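# Fold the laundry bag lid fully open

## Task

Swing the lid of the already unzipped laundry bag back until it will go no further. When finished, both garments have to remain wholly inside the bag, and the bag and the bin must both be standing on the table.

## Robot and tools

Robot: two arms, left_arm and right_arm, each with six joints and a gripper. Each arm's base sits on a tilted plate, and both plates hang from one metal frame behind the arms. A 'too close' message treats a plate and its half of the frame as part of that arm. Calibrated bases in the scene frame: left_arm at (+0.038, +0.326, +0.115) m, quat_wxyz (+0.997, -0.062, +0.048, -0.011); right_arm at (-0.049, -0.324, +0.115) m, quat_wxyz (+0.997, +0.062, +0.048, +0.001).

Frames: the scene frame has its origin at table-top height, midway between the two nominal bases. +z is up, +x points out over the table, and left_arm is on the +y side. Arm names do not match image sides. Each gripper's end_effector_position (m) and end_effector_quat_wxyz are given in that arm's own base frame, and may be off by a few cm. Fixed cameras and the table use the scene frame. A gripper's fingers point along its +z and close along its y. The reported point lies between the pads, about 1 cm behind the tips.

Row layout: every row is 14 numbers in [-1, 1], even when only one arm moves. The first 7 are for left_arm and the last 7 for right_arm. Within each arm the order is shoulder, elbow, waist, wrist pitch, wrist yaw, wrist roll, then opening. The six joint numbers are scaled offsets, not poses. For shoulder, elbow and waist, 1.0 = 2.224 rad. For the three wrist joints, 1.0 = 8.485 rad. Offsets count from the arm's 'Joint targets' as they stand at the start of the action or call, not from the previous row, so sending the same offset again moves the joint further. The opening is absolute: +1 is fully open and -1 is shut.

Stated joint ranges (rad): waist -2.618 to 3.054, shoulder 0.000 to 3.142, elbow 0.000 to 3.142, wrist pitch -1.571 to 1.571, wrist yaw -1.571 to 1.571, wrist roll -2.094 to 2.094. The real ends can differ by up to 0.059 rad. Asking for more than 0.059 rad beyond an end gets that action refused for both arms. A call is refused whole if its first action fails this check, or if any action is malformed. 'joint sent to its limit' means the joint was clipped at its real end.

execute_actions(actions, cameras): actions is a list of actions. Each action is a list of up to 15 rows, and each row lasts one 1/30 s step. A short action holds its last row for the rest of its 15 steps. An empty list just returns the state and images. cameras picks which images come back: null or ["all"] gives all, [] gives none, and an unknown name invalidates the call.

move(target, speed, blend, opening_speed, blocking, cameras): target is one 14-number row, or a list of up to 15 rows that share 10 s. Every displacement in every row counts from the same current Joint targets. All joints move in step, so grippers follow curves. Paths last at least 0.5 s. speed is in rad/s for the joint with the farthest to go, from 0.01 to 12.57, default 0.5. It can be one number or one per target. blend, in rad, rounds the corners at intermediate targets; 0 means stop at each one. opening_speed is the rate along the -1..+1 opening scale, per second, at least 0.2. The move does not avoid obstacles or the other arm. The 'move:' line reports how it ended: done, off_target (at rest but more than 0.035 rad off), moving, held or fault. It also gives limits=held if steps were withheld. With blocking=false the result comes back after 0.5 s while the move continues.

wait(seconds 0 to 10) lets the scene run with the last commands held. stop brakes a running move. zoom_image(camera, region [x0,y0,x1,y1] in pixels, at most 504x504) enlarges part of the latest image from cam_head_left, cam_head_right, cam_high, cam_left_wrist or cam_right_wrist. finished_scene (scene 1) ends the episode for good.

Result lines: Joint positions and Joint velocities come per arm in the row joint order (rad, rad/s), then the finger gap (m; 0.094 m is fully open). 'within noise' means the arm is still. Joint targets is the base for your next offsets. Tool commands shows the present gripper commands. grip_measured is the finger opening on the command scale. Joint torques are in row order, and positive means toward larger angles. Torques 1 to 3 wrap at ±28 N m. 'joint command not followed' means the clearance check altered some targets. Step readings list joint angles at some steps. MOTOR HOT appears at 75 °C. An OVER-TEMPERATURE FAULT at 90 °C folds that arm and disables it. Prolonged stretching, holding loads or pushing against something unreachable heats the motors.

Gripping: to keep a gripper unchanged, resend its current opening, because 0 is itself a command. Close slowly on soft items. To release, command well above grip_measured. Grips press about 50 to 64 N per pad.

Motion limits: targets cannot lead the measured angles by more than 0.339 rad (big joints) or 2.2 rad (wrist joints). Targets are scaled back if they would put the gripper more than 200 mm from where it is. To stop pressing on something, command the targets back past the current positions.

Cameras: cam_head_left, cam_head_right and cam_high are fixed and 896x504. cam_left_wrist and cam_right_wrist are 672x504 fisheye cameras on the hands, posed in their arm's base frame.

Avoid: knocking anything off the table, tipping the bag or bin, pulling garments out, dropping or flinging things, fast impacts, hard pushes, and any collision or squeeze between the two arms. A gripper closing on the other arm's fingers counts as such a press. Loose objects may occasionally get nudged by outside forces.

Each tool is called after "Request:" as name(argument=value, ...) on one line, values as JSON.

## Session

Request:
execute_actions(actions=[])

Scene clock: 0.00 s.
left_arm: end_effector_position=(+0.4130, -0.0422, +0.2778) grip_measured=+1.000 end_effector_quat_wxyz=(+0.776, +0.059, +0.590, +0.216) | right_arm: end_effector_position=(+0.3859, +0.0274, +0.2618) grip_measured=+1.000 end_effector_quat_wxyz=(+0.253, +0.177, +0.950, -0.044)
Joint names: [shoulder, elbow, waist, wrist pitch, wrist yaw, wrist roll]
Joint positions: left_arm=[1.544 0.505 -0.286 1.374 -0.434 0.516 0.094] | right_arm=[1.667 1.827 0.187 -1.275 0.259 0.494 0.094]
Joint velocities: within noise
Joint torques (N m): no reading
Motor temperatures (°C): left_arm=[27 35 25 34 26 25 23] | right_arm=[31 32 27 32 27 25 22]
Heat: left arm: 35 °C; right arm: 32 °C.
Joint targets: left_arm=[1.543 0.506 -0.287 1.364 -0.432 0.514] | right_arm=[1.657 1.837 0.189 -1.274 0.263 0.493]
Tool commands: left_gripper/opening=+1.0 right_gripper/opening=+1.0

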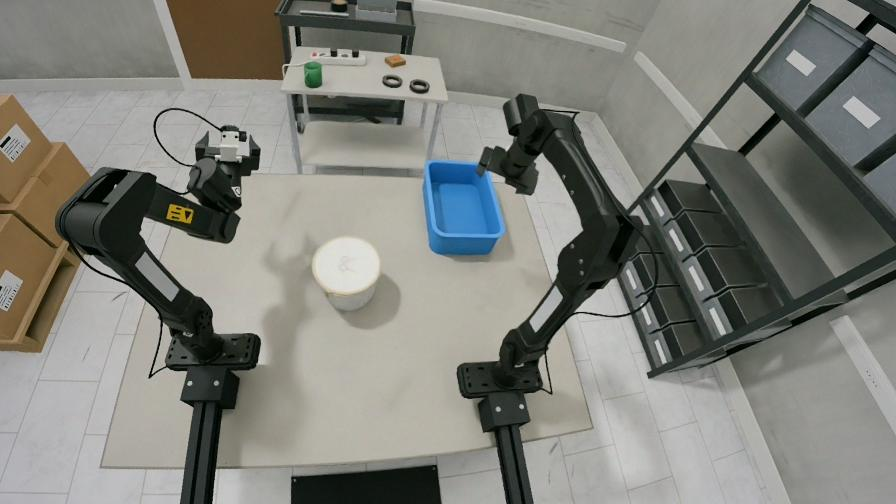

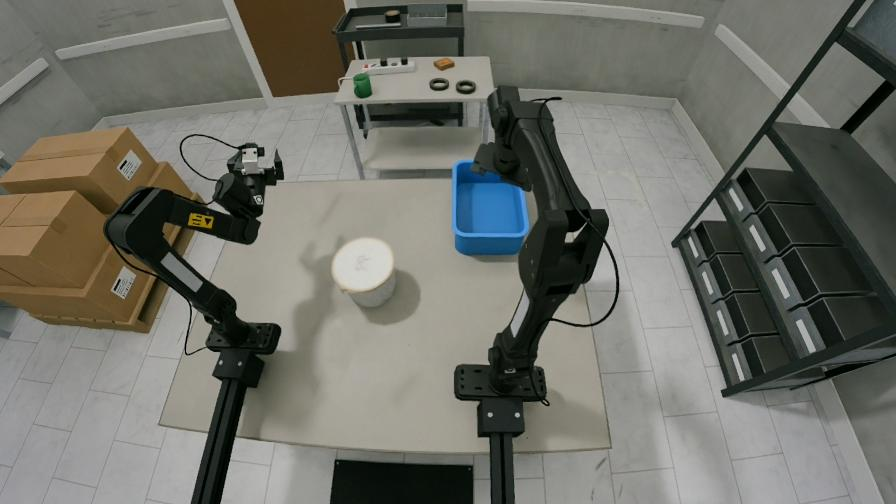

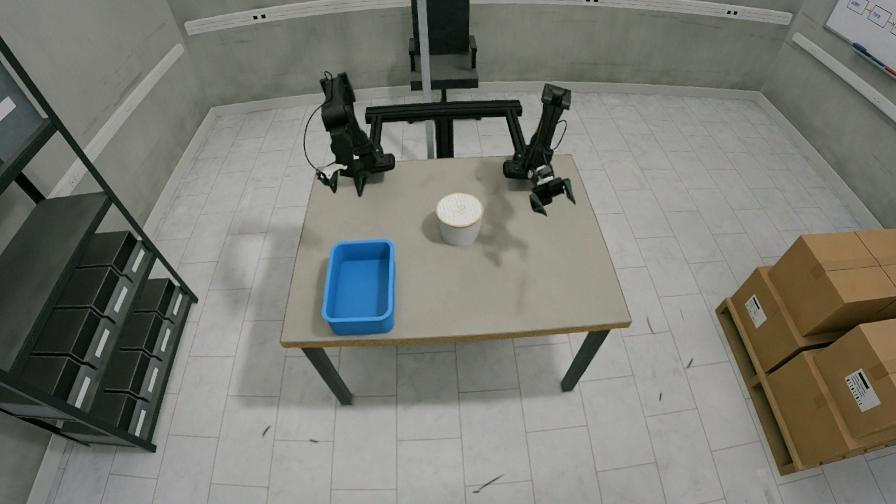

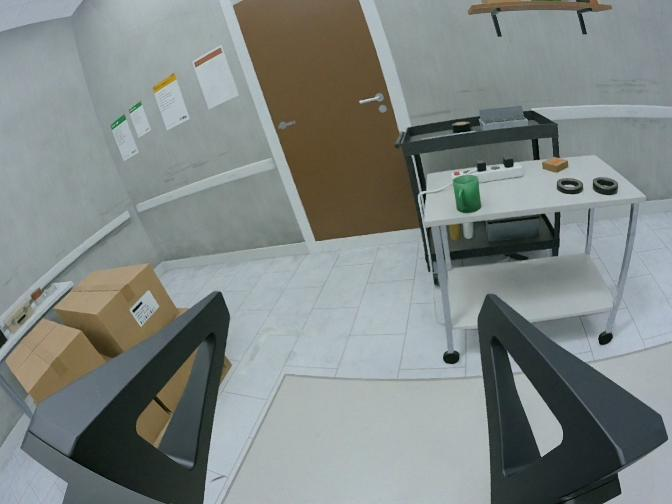

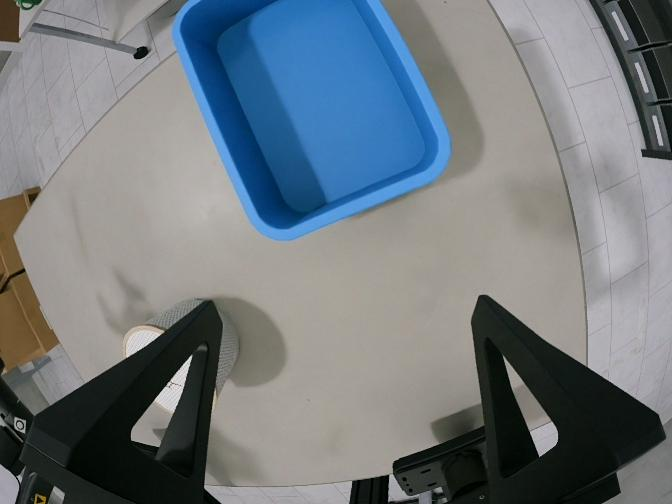

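Request:
zoom_image(camera="cam_head_right", region=[310, 220, 430, 320])

Request:
zoom_image(camera="cam_high", region=[410, 170, 510, 260])

Request:
zoom_image(camera="cam_head_left", region=[290, 220, 410, 320])

Scaled by 4.200 from the camera's 896x504 image, which has a finer 1280x720 frame.

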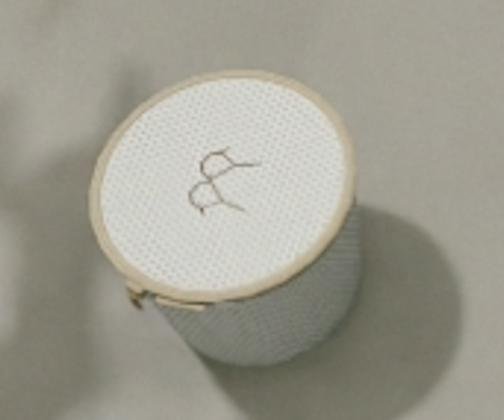

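Scaled by 5.040 from the camera's 896x504 image, which has a finer 1280x720 frame.

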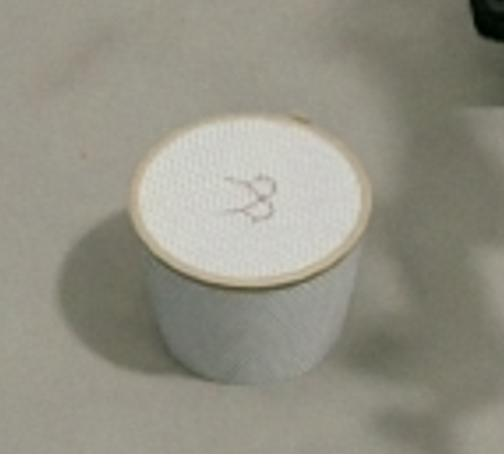

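Scaled by 4.200 from the camera's 896x504 image, which has a finer 1280x720 frame.

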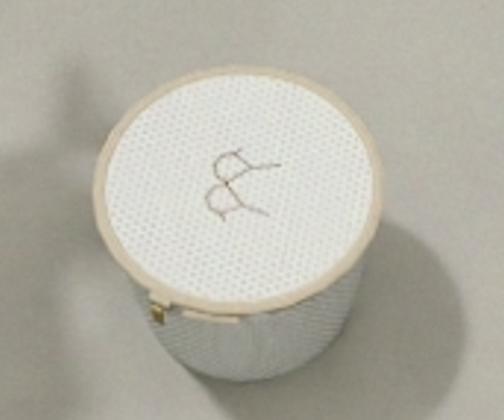

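Request:
move(target=[0,0,0,0,0,0,1,-0.518,-0.417,0.3107,0.0552,-0.031,-0.0581,1], speed=0.9)

Scene clock: 137.50 s.
left_arm: end_effector_position=(+0.4130, -0.0422, +0.2778) grip_measured=+1.000 end_effector_quat_wxyz=(+0.776, +0.059, +0.590, +0.216) | right_arm: end_effector_position=(+0.1415, +0.1673, +0.3023) grip_measured=+1.000 end_effector_quat_wxyz=(+0.498, -0.347, +0.760, +0.230)
Joint names: [shoulder, elbow, waist, wrist pitch, wrist yaw, wrist roll]
Joint positions: left_arm=[1.544 0.505 -0.286 1.374 -0.434 0.516 0.094] | right_arm=[0.515 0.924 0.873 -0.818 0.01 0.009 0.094]
Joint velocities: within noise
Joint torques (N m): left_arm=[-7.05 7.15 -0.84 1.61 0.13 -0.05] | right_arm=[0.99 4.41 0.36 1.7 -0.15 -0.09]
Motor temperatures (°C): left_arm=[29 36 25 37 26 24 23] | right_arm=[36 33 26 31 26 25 22]
Heat: left arm: 37 °C; right arm: 36 °C.
Joint targets: left_arm=[1.543 0.506 -0.287 1.364 -0.432 0.514] | right_arm=[0.504 0.909 0.881 -0.806 0.000 0.000]
move: done
camera_calibration:
cam_right_wrist: T_world_to_cam=[[0.748706, -0.659765, -0.0644226, 0.0276205], [-0.598987, -0.631681, -0.492132, 0.364409], [0.283997, 0.40705, -0.868134, 0.258172], [0, 0, 0, 1]] pos_world=[0.124277, 0.143325, 0.405245]

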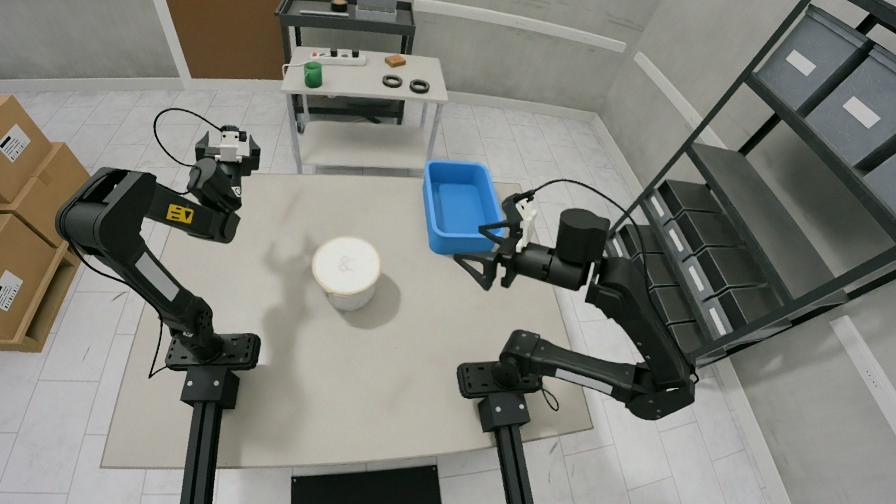

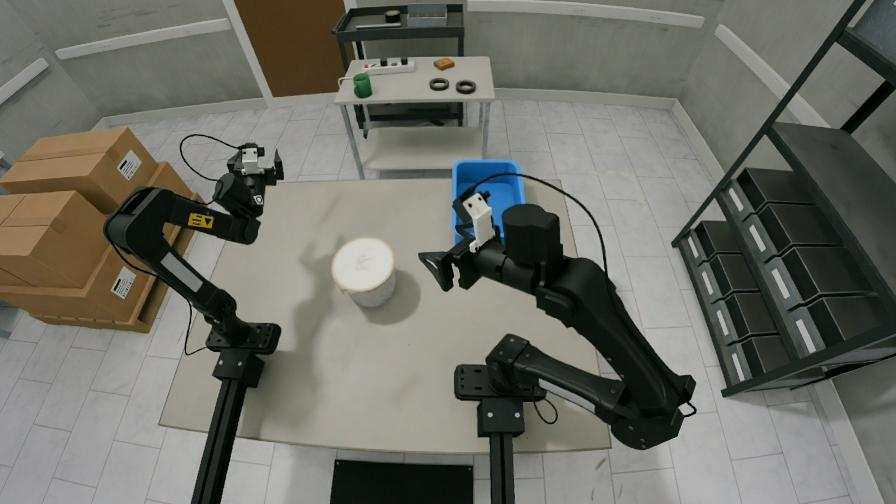

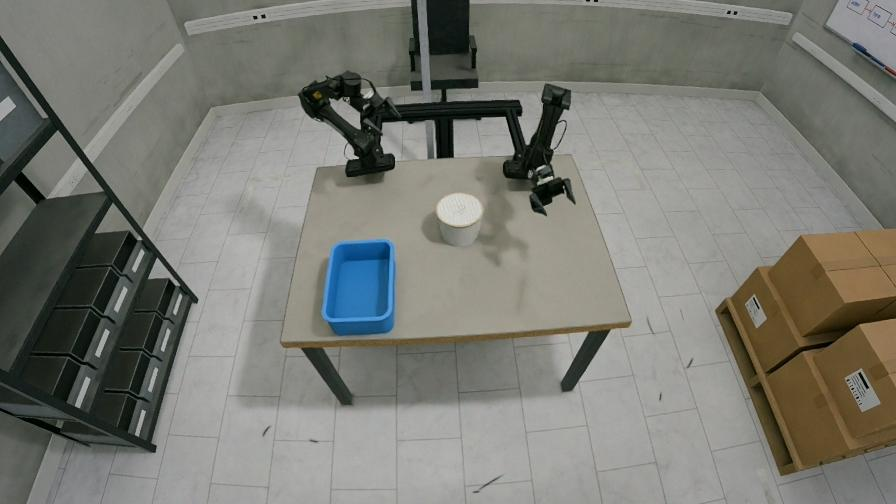

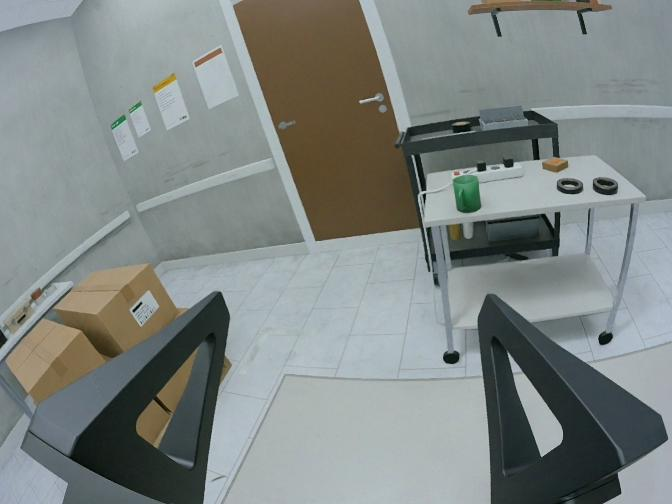

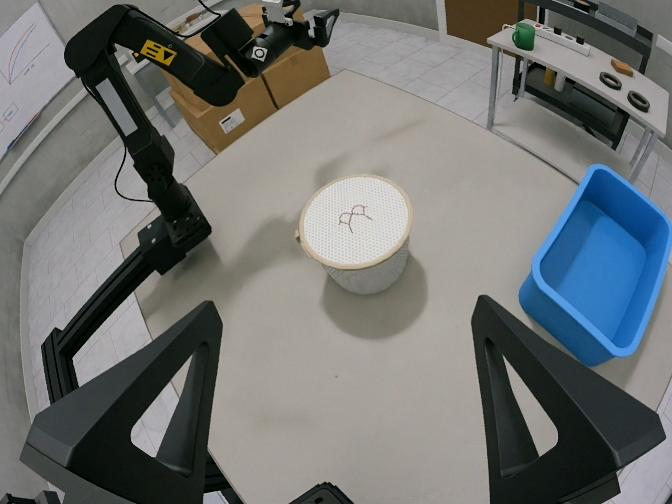

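Request:
zoom_image(camera="cam_right_wrist", region=[285, 165, 425, 305])

Request:
zoom_image(camera="cam_right_wrist", region=[285, 215, 355, 285])

Request:
zoom_image(camera="cam_head_left", region=[320, 270, 370, 310])

Scaled by 3.600 from the camera's 672x504 image, which has a finer 960x720 frame.

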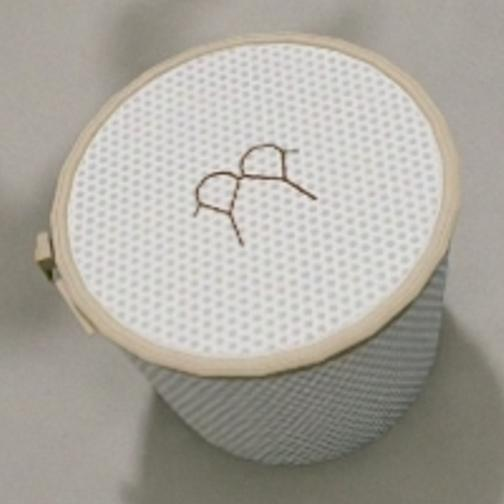

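Scaled by 7.200 from the camera's 672x504 image, which has a finer 960x720 frame.

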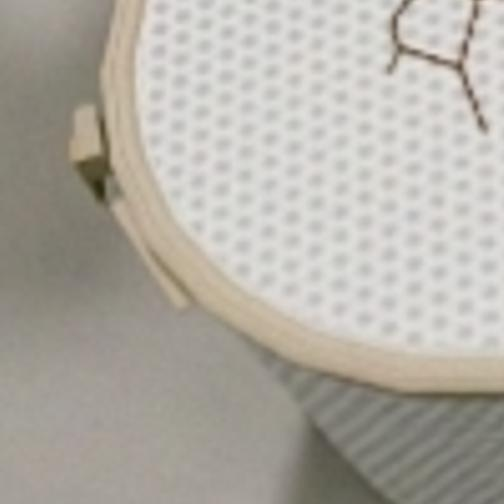

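Scaled by 10.080 from the camera's 896x504 image, which has a finer 1280x720 frame.

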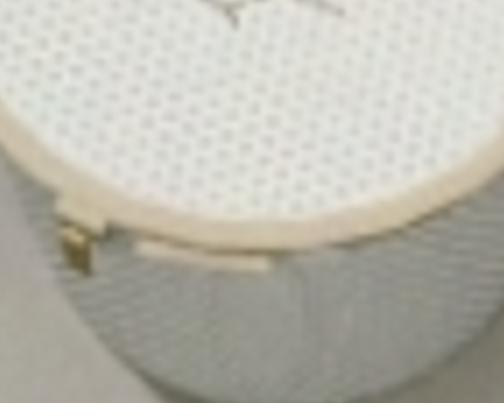

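Request:
move(target=[[0,0,0,0,0,0,1,0.4119,-0.0300,-0.3255,0.1268,-0.0660,0.0740,1],[0,0,0,0,0,0,1,0.8213,-0.0598,-0.3255,0.2533,-0.1315,0.1477,1]], speed=0.9, blend=0.2)

Scene clock: 297.70 s.
left_arm: end_effector_position=(+0.4130, -0.0422, +0.2778) grip_measured=+1.000 end_effector_quat_wxyz=(+0.776, +0.059, +0.590, +0.216) | right_arm: end_effector_position=(+0.3871, +0.2246, +0.0427) grip_measured=+1.000 end_effector_quat_wxyz=(+0.150, +0.057, +0.735, +0.659)
Joint names: [shoulder, elbow, waist, wrist pitch, wrist yaw, wrist roll]
Joint positions: left_arm=[1.544 0.505 -0.286 1.374 -0.434 0.516 0.094] | right_arm=[2.312 0.789 0.16 1.33 -1.102 1.251 0.094]
Joint velocities: within noise
Joint torques (N m): left_arm=[-6.82 7.5 -0.83 1.6 0.13 0] | right_arm=[-7.79 1.61 0.91 1.42 -0.28 0]
Motor temperatures (°C): left_arm=[28 36 24 38 26 23 23] | right_arm=[30 31 26 34 26 25 22]
Heat: left arm: 38 °C; right arm: 34 °C.
Joint targets: left_arm=[1.543 0.506 -0.287 1.364 -0.432 0.514] | right_arm=[2.331 0.777 0.157 1.343 -1.115 1.254]
move: done
camera_calibration:
cam_right_wrist: T_world_to_cam=[[0.0625892, -0.0948521, -0.993522, 0.043269], [-0.938675, -0.343797, -0.0263116, 0.466943], [-0.339074, 0.934241, -0.110553, 0.0301645], [0, 0, 0, 1]] pos_world=[0.445828, 0.136457, 0.0586095]

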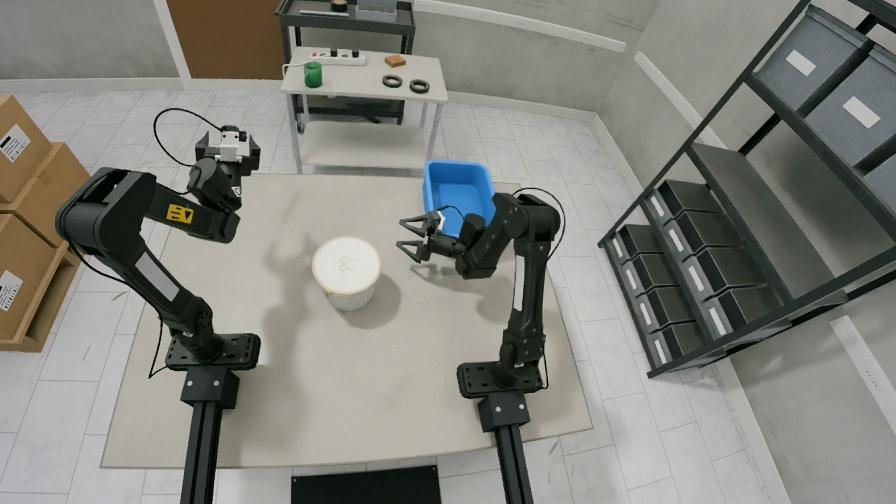

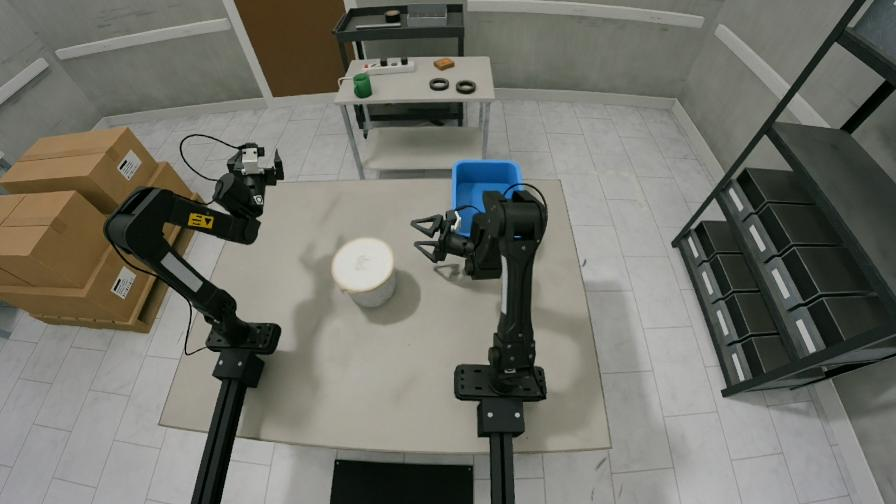

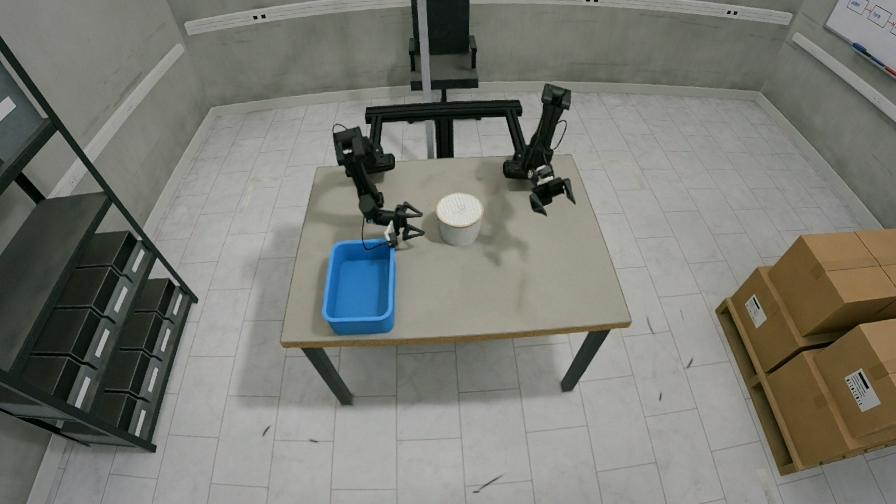

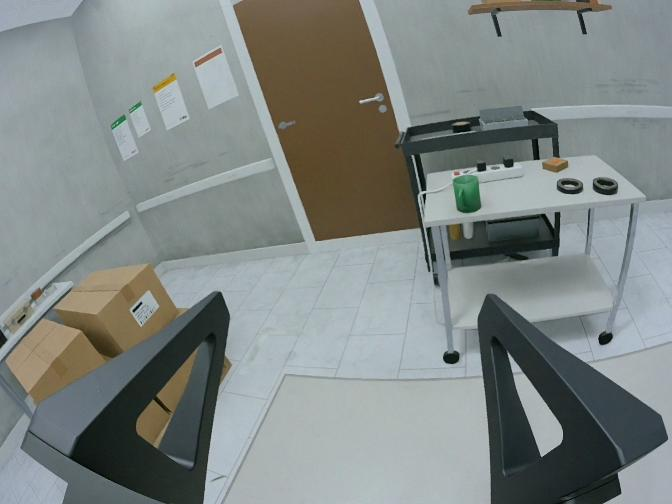

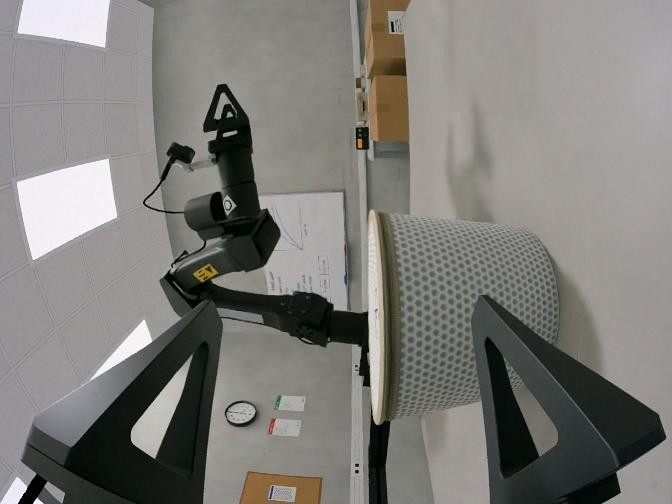

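Request:
zoom_image(camera="cam_right_wrist", region=[340, 200, 480, 340])

Request:
zoom_image(camera="cam_right_wrist", region=[340, 300, 480, 440])

Request:
zoom_image(camera="cam_head_right", region=[320, 180, 500, 320])

Scaled by 3.600 from the camera's 672x504 image, which has a finer 960x720 frame.

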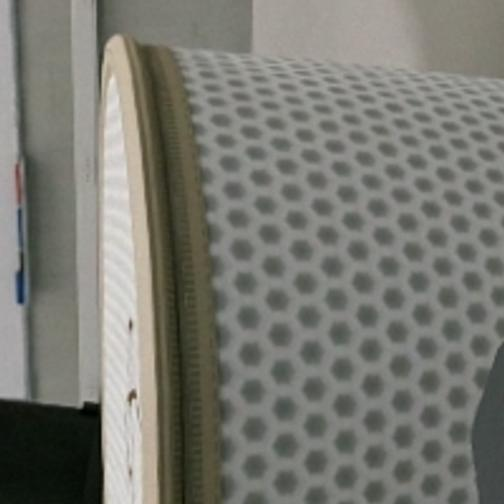

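Scaled by 3.600 from the camera's 672x504 image, which has a finer 960x720 frame.

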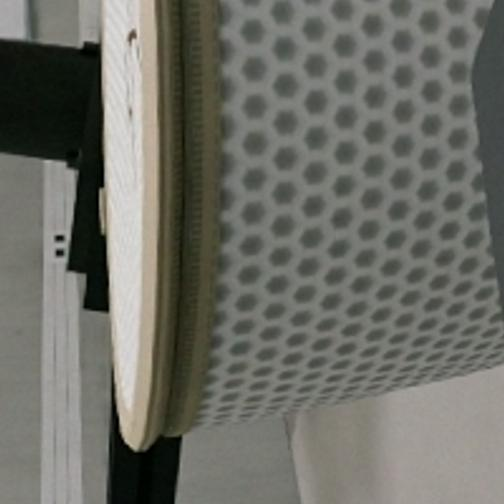

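Scaled by 2.800 from the camera's 896x504 image, which has a finer 1280x720 frame.

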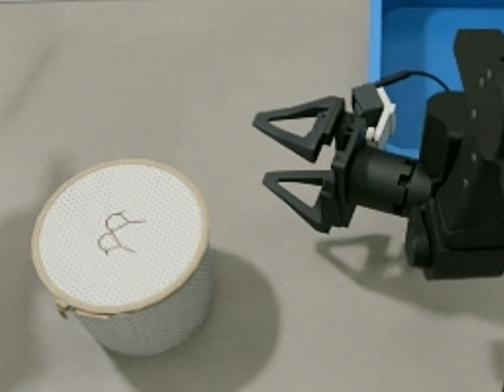

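Request:
move(target=[0,0,0,0,0,0,1,0.0707,0.1221,0.0883,-0.0105,0.0145,0.0049,-0.15], speed=0.4)

Request:
zoom_image(camera="cam_right_wrist", region=[270, 150, 522, 402])

Request:
zoom_image(camera="cam_high", region=[380, 160, 500, 270])

Scene clock: 375.13 s.
left_arm: end_effector_position=(+0.4130, -0.0422, +0.2778) grip_measured=+1.000 end_effector_quat_wxyz=(+0.776, +0.059, +0.590, +0.216) | right_arm: end_effector_position=(+0.4023, +0.3060, +0.0187) grip_measured=-0.147 end_effector_quat_wxyz=(+0.116, +0.034, +0.740, +0.662)
Joint names: [shoulder, elbow, waist, wrist pitch, wrist yaw, wrist roll]
Joint positions: left_arm=[1.544 0.505 -0.286 1.374 -0.434 0.516 0.094] | right_arm=[2.467 1.029 0.348 1.26 -0.997 1.293 0.04]
Joint velocities: within noise
Joint torques (N m): left_arm=[-6.82 7.6 -0.73 1.6 0.17 -0.02] | right_arm=[-8.96 4.75 1.78 1.32 -0.13 -0.01]
Motor temperatures (°C): left_arm=[28 36 24 38 26 23 23] | right_arm=[32 30 26 34 26 25 22]
Heat: left arm: 38 °C; right arm: 34 °C.
Joint targets: left_arm=[1.543 0.506 -0.287 1.364 -0.432 0.514] | right_arm=[2.489 1.048 0.353 1.254 -0.993 1.295]
move: done
camera_calibration:
cam_right_wrist: T_world_to_cam=[[0.0481558, -0.0952304, -0.99429, 0.0320473], [-0.908479, -0.417912, -0.00397333, 0.51857], [-0.415147, 0.903483, -0.10664, -0.00352447], [0, 0, 0, 1]] pos_world=[0.468104, 0.222953, 0.033549]

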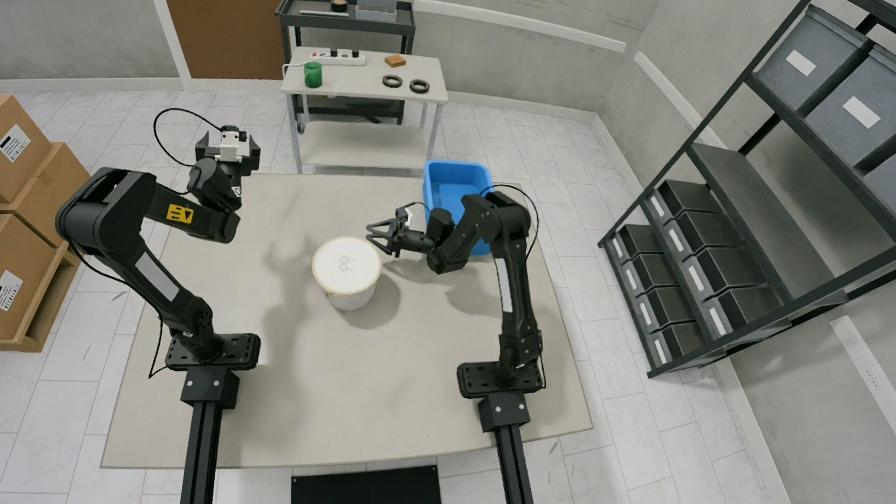

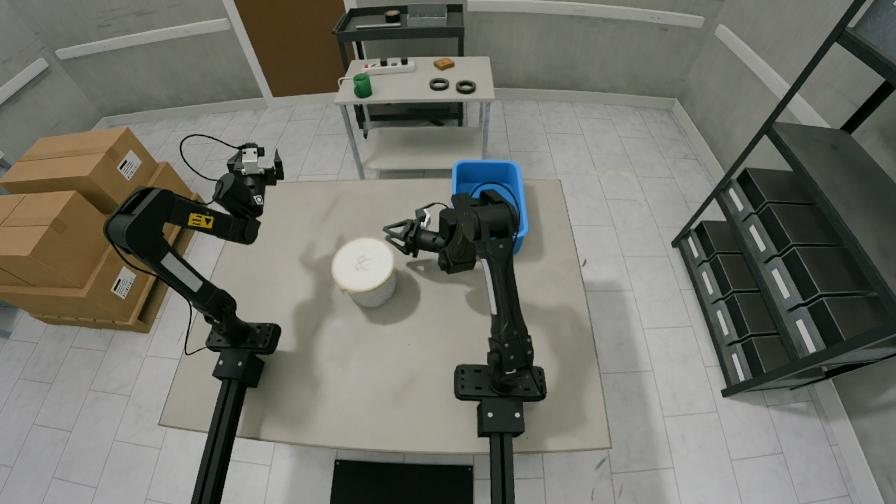

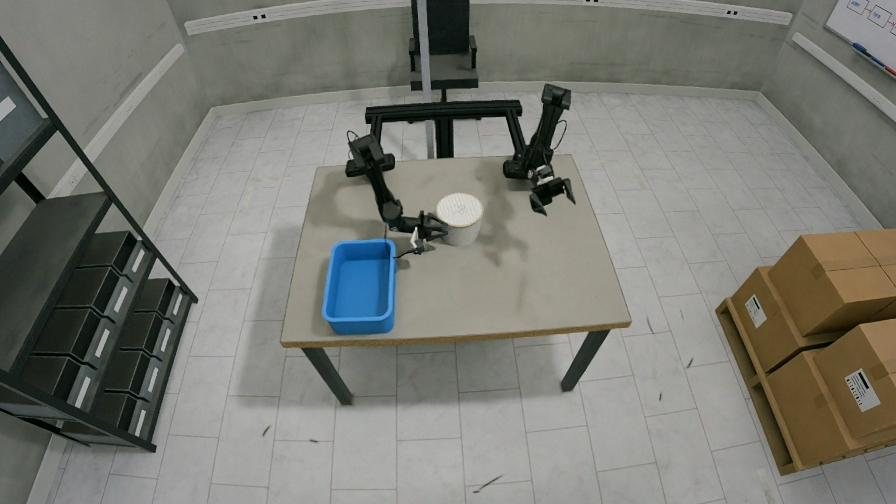

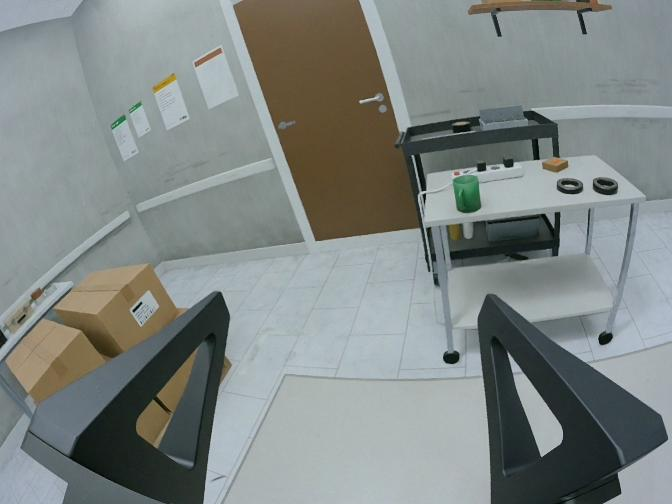

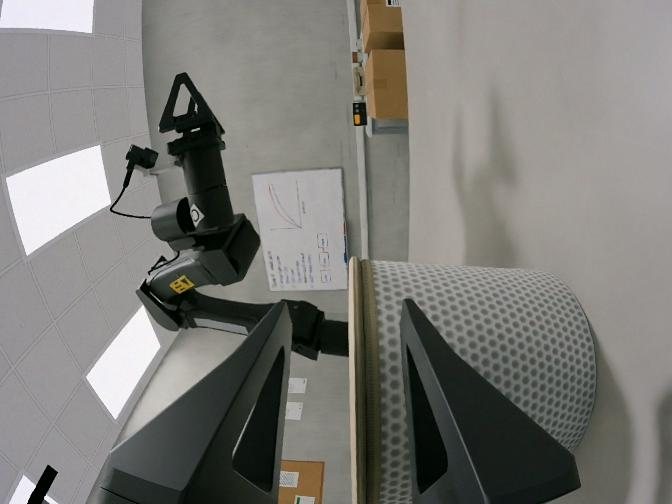

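Scaled by 2.000 from the camera's 672x504 image, which has a finer 960x720 frame.

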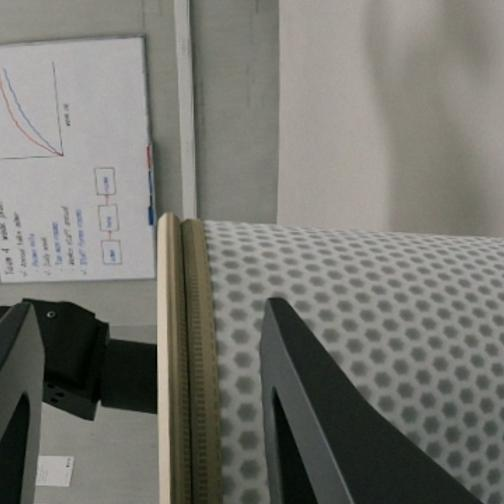

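Scaled by 4.200 from the camera's 896x504 image, which has a finer 1280x720 frame.

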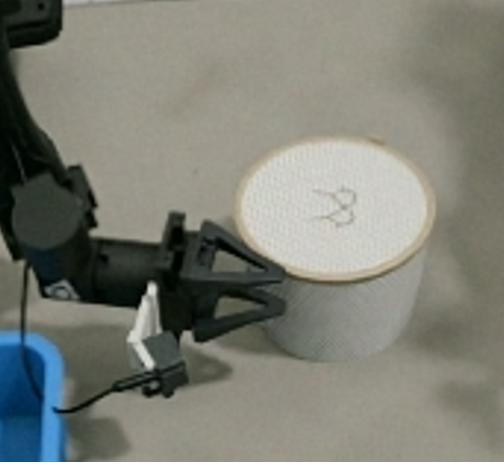

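Request:
zoom_image(camera="cam_right_wrist", region=[335, 245, 395, 305])

Request:
zoom_image(camera="cam_right_wrist", region=[335, 345, 395, 405])

Scaled by 8.400 from the camera's 672x504 image, which has a finer 960x720 frame.

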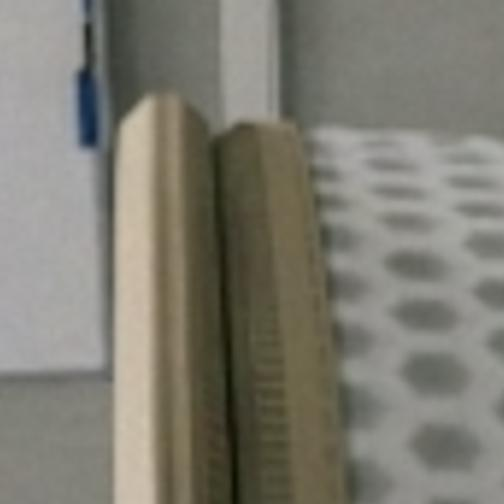

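Scaled by 8.400 from the camera's 672x504 image, which has a finer 960x720 frame.

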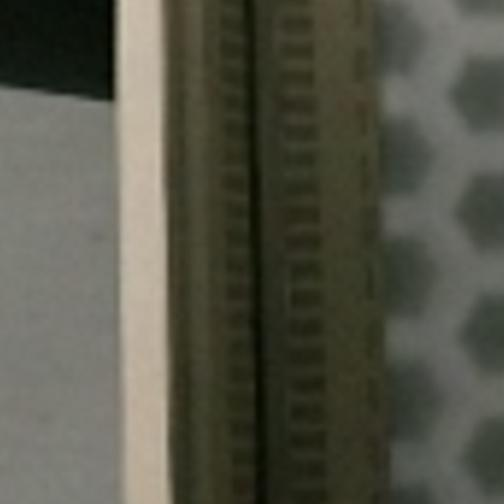

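Request:
move(target=[0,0,0,0,0,0,1,0.01664,0.0102,0.0219,0.00335,0.00575,0.00184,-0.15], speed=0.1, cameras=["cam_right_wrist","cam_high"])

Request:
zoom_image(camera="cam_right_wrist", region=[270, 200, 470, 400])

Request:
zoom_image(camera="cam_high", region=[420, 180, 500, 250])

Scene clock: 420.23 s.
left_arm: end_effector_position=(+0.4130, -0.0422, +0.2778) grip_measured=+1.000 end_effector_quat_wxyz=(+0.776, +0.059, +0.590, +0.216) | right_arm: end_effector_position=(+0.3989, +0.3222, +0.0071) grip_measured=-0.147 end_effector_quat_wxyz=(+0.111, +0.042, +0.743, +0.659)
Joint names: [shoulder, elbow, waist, wrist pitch, wrist yaw, wrist roll]
Joint positions: left_arm=[1.544 0.505 -0.286 1.374 -0.434 0.516 0.094] | right_arm=[2.505 1.05 0.391 1.269 -0.948 1.309 0.04]
Joint velocities: within noise
Joint torques (N m): left_arm=[-7.02 7.31 -0.99 1.63 0.19 -0.03] | right_arm=[-9.1 4.83 2.22 1.5 -0.14 0.01]
Motor temperatures (°C): left_arm=[28 35 24 38 26 23 23] | right_arm=[32 32 26 34 26 25 22]
Heat: left arm: 38 °C; right arm: 34 °C.
Joint targets: left_arm=[1.543 0.506 -0.287 1.364 -0.432 0.514] | right_arm=[2.526 1.071 0.402 1.282 -0.944 1.311]
move: done
camera_calibration:
cam_right_wrist: T_world_to_cam=[[0.029613, -0.102642, -0.994277, 0.0319158], [-0.910951, -0.412227, 0.015424, 0.521253], [-0.411451, 0.905281, -0.105709, -0.0227785], [0, 0, 0, 1]] pos_world=[0.464519, 0.238771, 0.0212854]
Images, in order (width x height): cam_high 896x504, cam_right_wrist 672x504.

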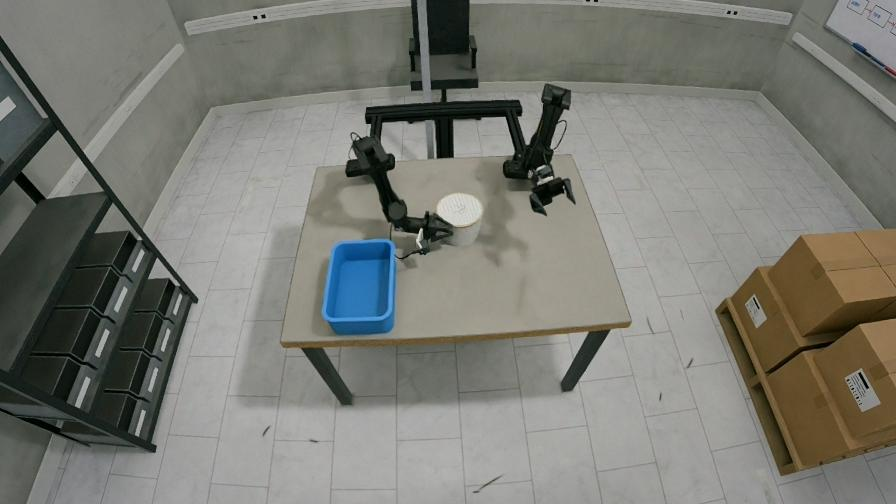

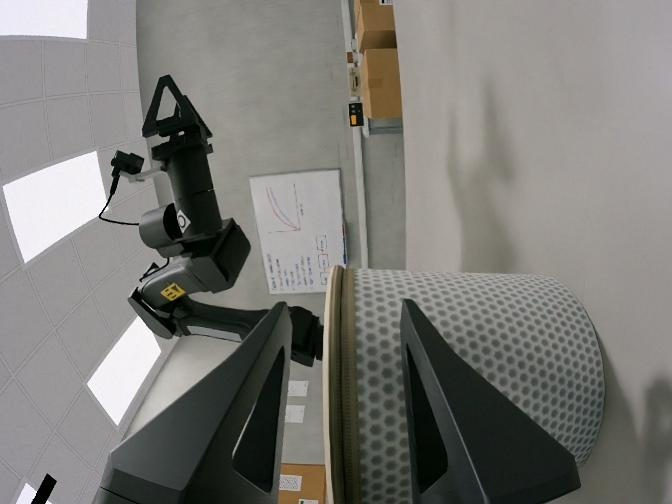

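Scaled by 2.520 from the camera's 672x504 image, which has a finer 960x720 frame.

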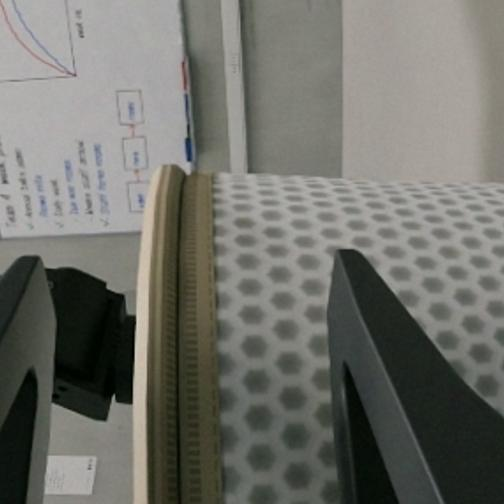

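Scaled by 6.300 from the camera's 896x504 image, which has a finer 1280x720 frame.

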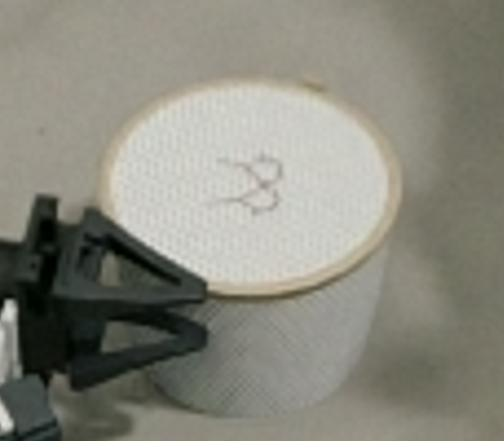

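Request:
move(target=[0,0,0,0,0,0,1,-0.00486,0.00306,0.00773,-0.0016,0.00203,0.0005,-0.5], speed=0.1, opening_speed=0.3, cameras=["cam_right_wrist","cam_high"])

Request:
zoom_image(camera="cam_right_wrist", region=[270, 200, 430, 360])

Request:
zoom_image(camera="cam_high", region=[420, 180, 500, 250])

Scene clock: 444.77 s.
left_arm: end_effector_position=(+0.4130, -0.0422, +0.2778) grip_measured=+1.000 end_effector_quat_wxyz=(+0.776, +0.059, +0.590, +0.216) | right_arm: end_effector_position=(+0.3988, +0.3283, +0.0086) grip_measured=-0.497 end_effector_quat_wxyz=(+0.114, +0.042, +0.742, +0.659)
Joint names: [shoulder, elbow, waist, wrist pitch, wrist yaw, wrist roll]
Joint positions: left_arm=[1.544 0.505 -0.286 1.374 -0.434 0.516 0.094] | right_arm=[2.505 1.057 0.406 1.27 -0.93 1.313 0.024]
Joint velocities: within noise
Joint torques (N m): left_arm=[-6.87 7.46 -0.66 1.65 0.11 -0.09] | right_arm=[-9.98 4.86 2.4 1.38 -0.09 0]
Motor temperatures (°C): left_arm=[27 35 24 38 26 23 23] | right_arm=[35 32 26 34 26 25 22]
Heat: left arm: 38 °C; right arm: 35 °C.
Joint targets: left_arm=[1.543 0.506 -0.287 1.364 -0.432 0.514] | right_arm=[2.515 1.078 0.419 1.269 -0.926 1.315]
move: done
camera_calibration:
cam_right_wrist: T_world_to_cam=[[0.0334999, -0.101592, -0.994262, 0.0322548], [-0.912188, -0.409621, 0.0111198, 0.52332], [-0.408401, 0.906581, -0.106393, -0.0298192], [0, 0, 0, 1]] pos_world=[0.464107, 0.244673, 0.0230779]
Images, in order (width x height): cam_high 896x504, cam_right_wrist 672x504.

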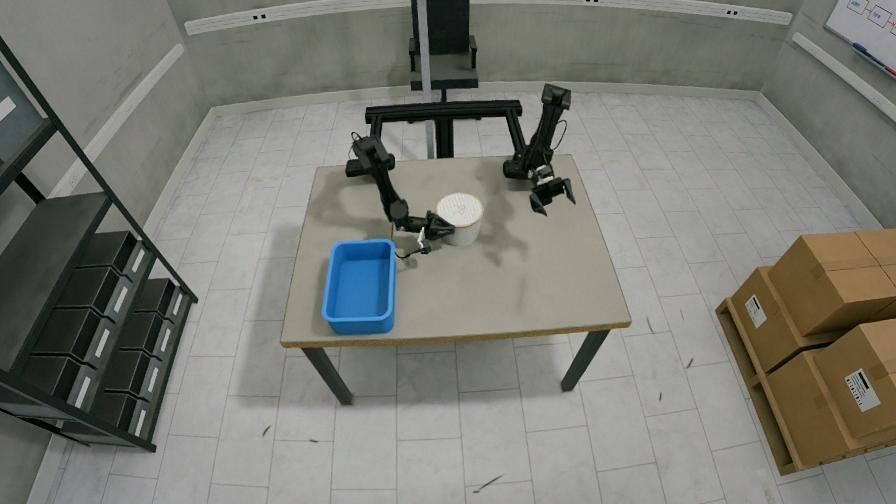

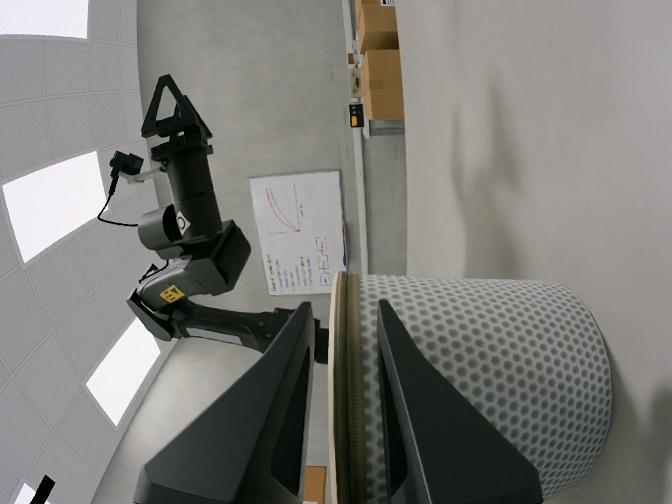

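Scaled by 3.150 from the camera's 672x504 image, which has a finer 960x720 frame.

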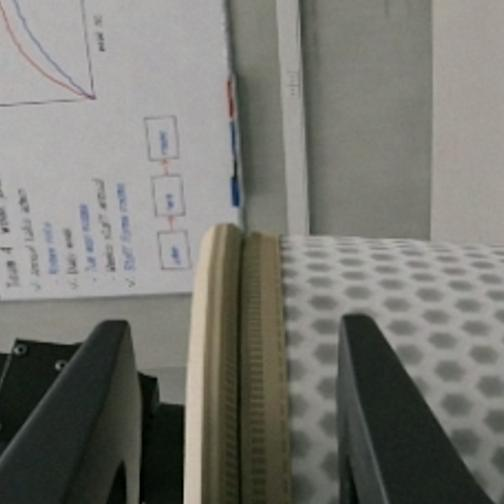

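Scaled by 6.300 from the camera's 896x504 image, which has a finer 1280x720 frame.

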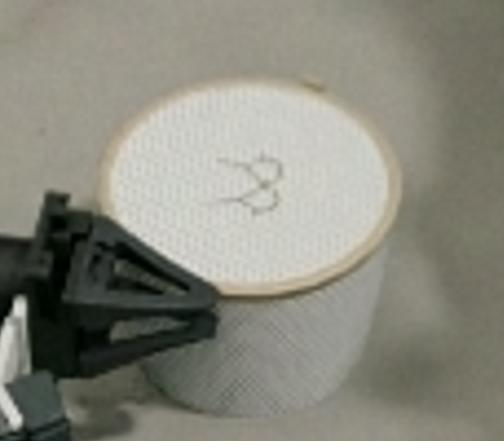

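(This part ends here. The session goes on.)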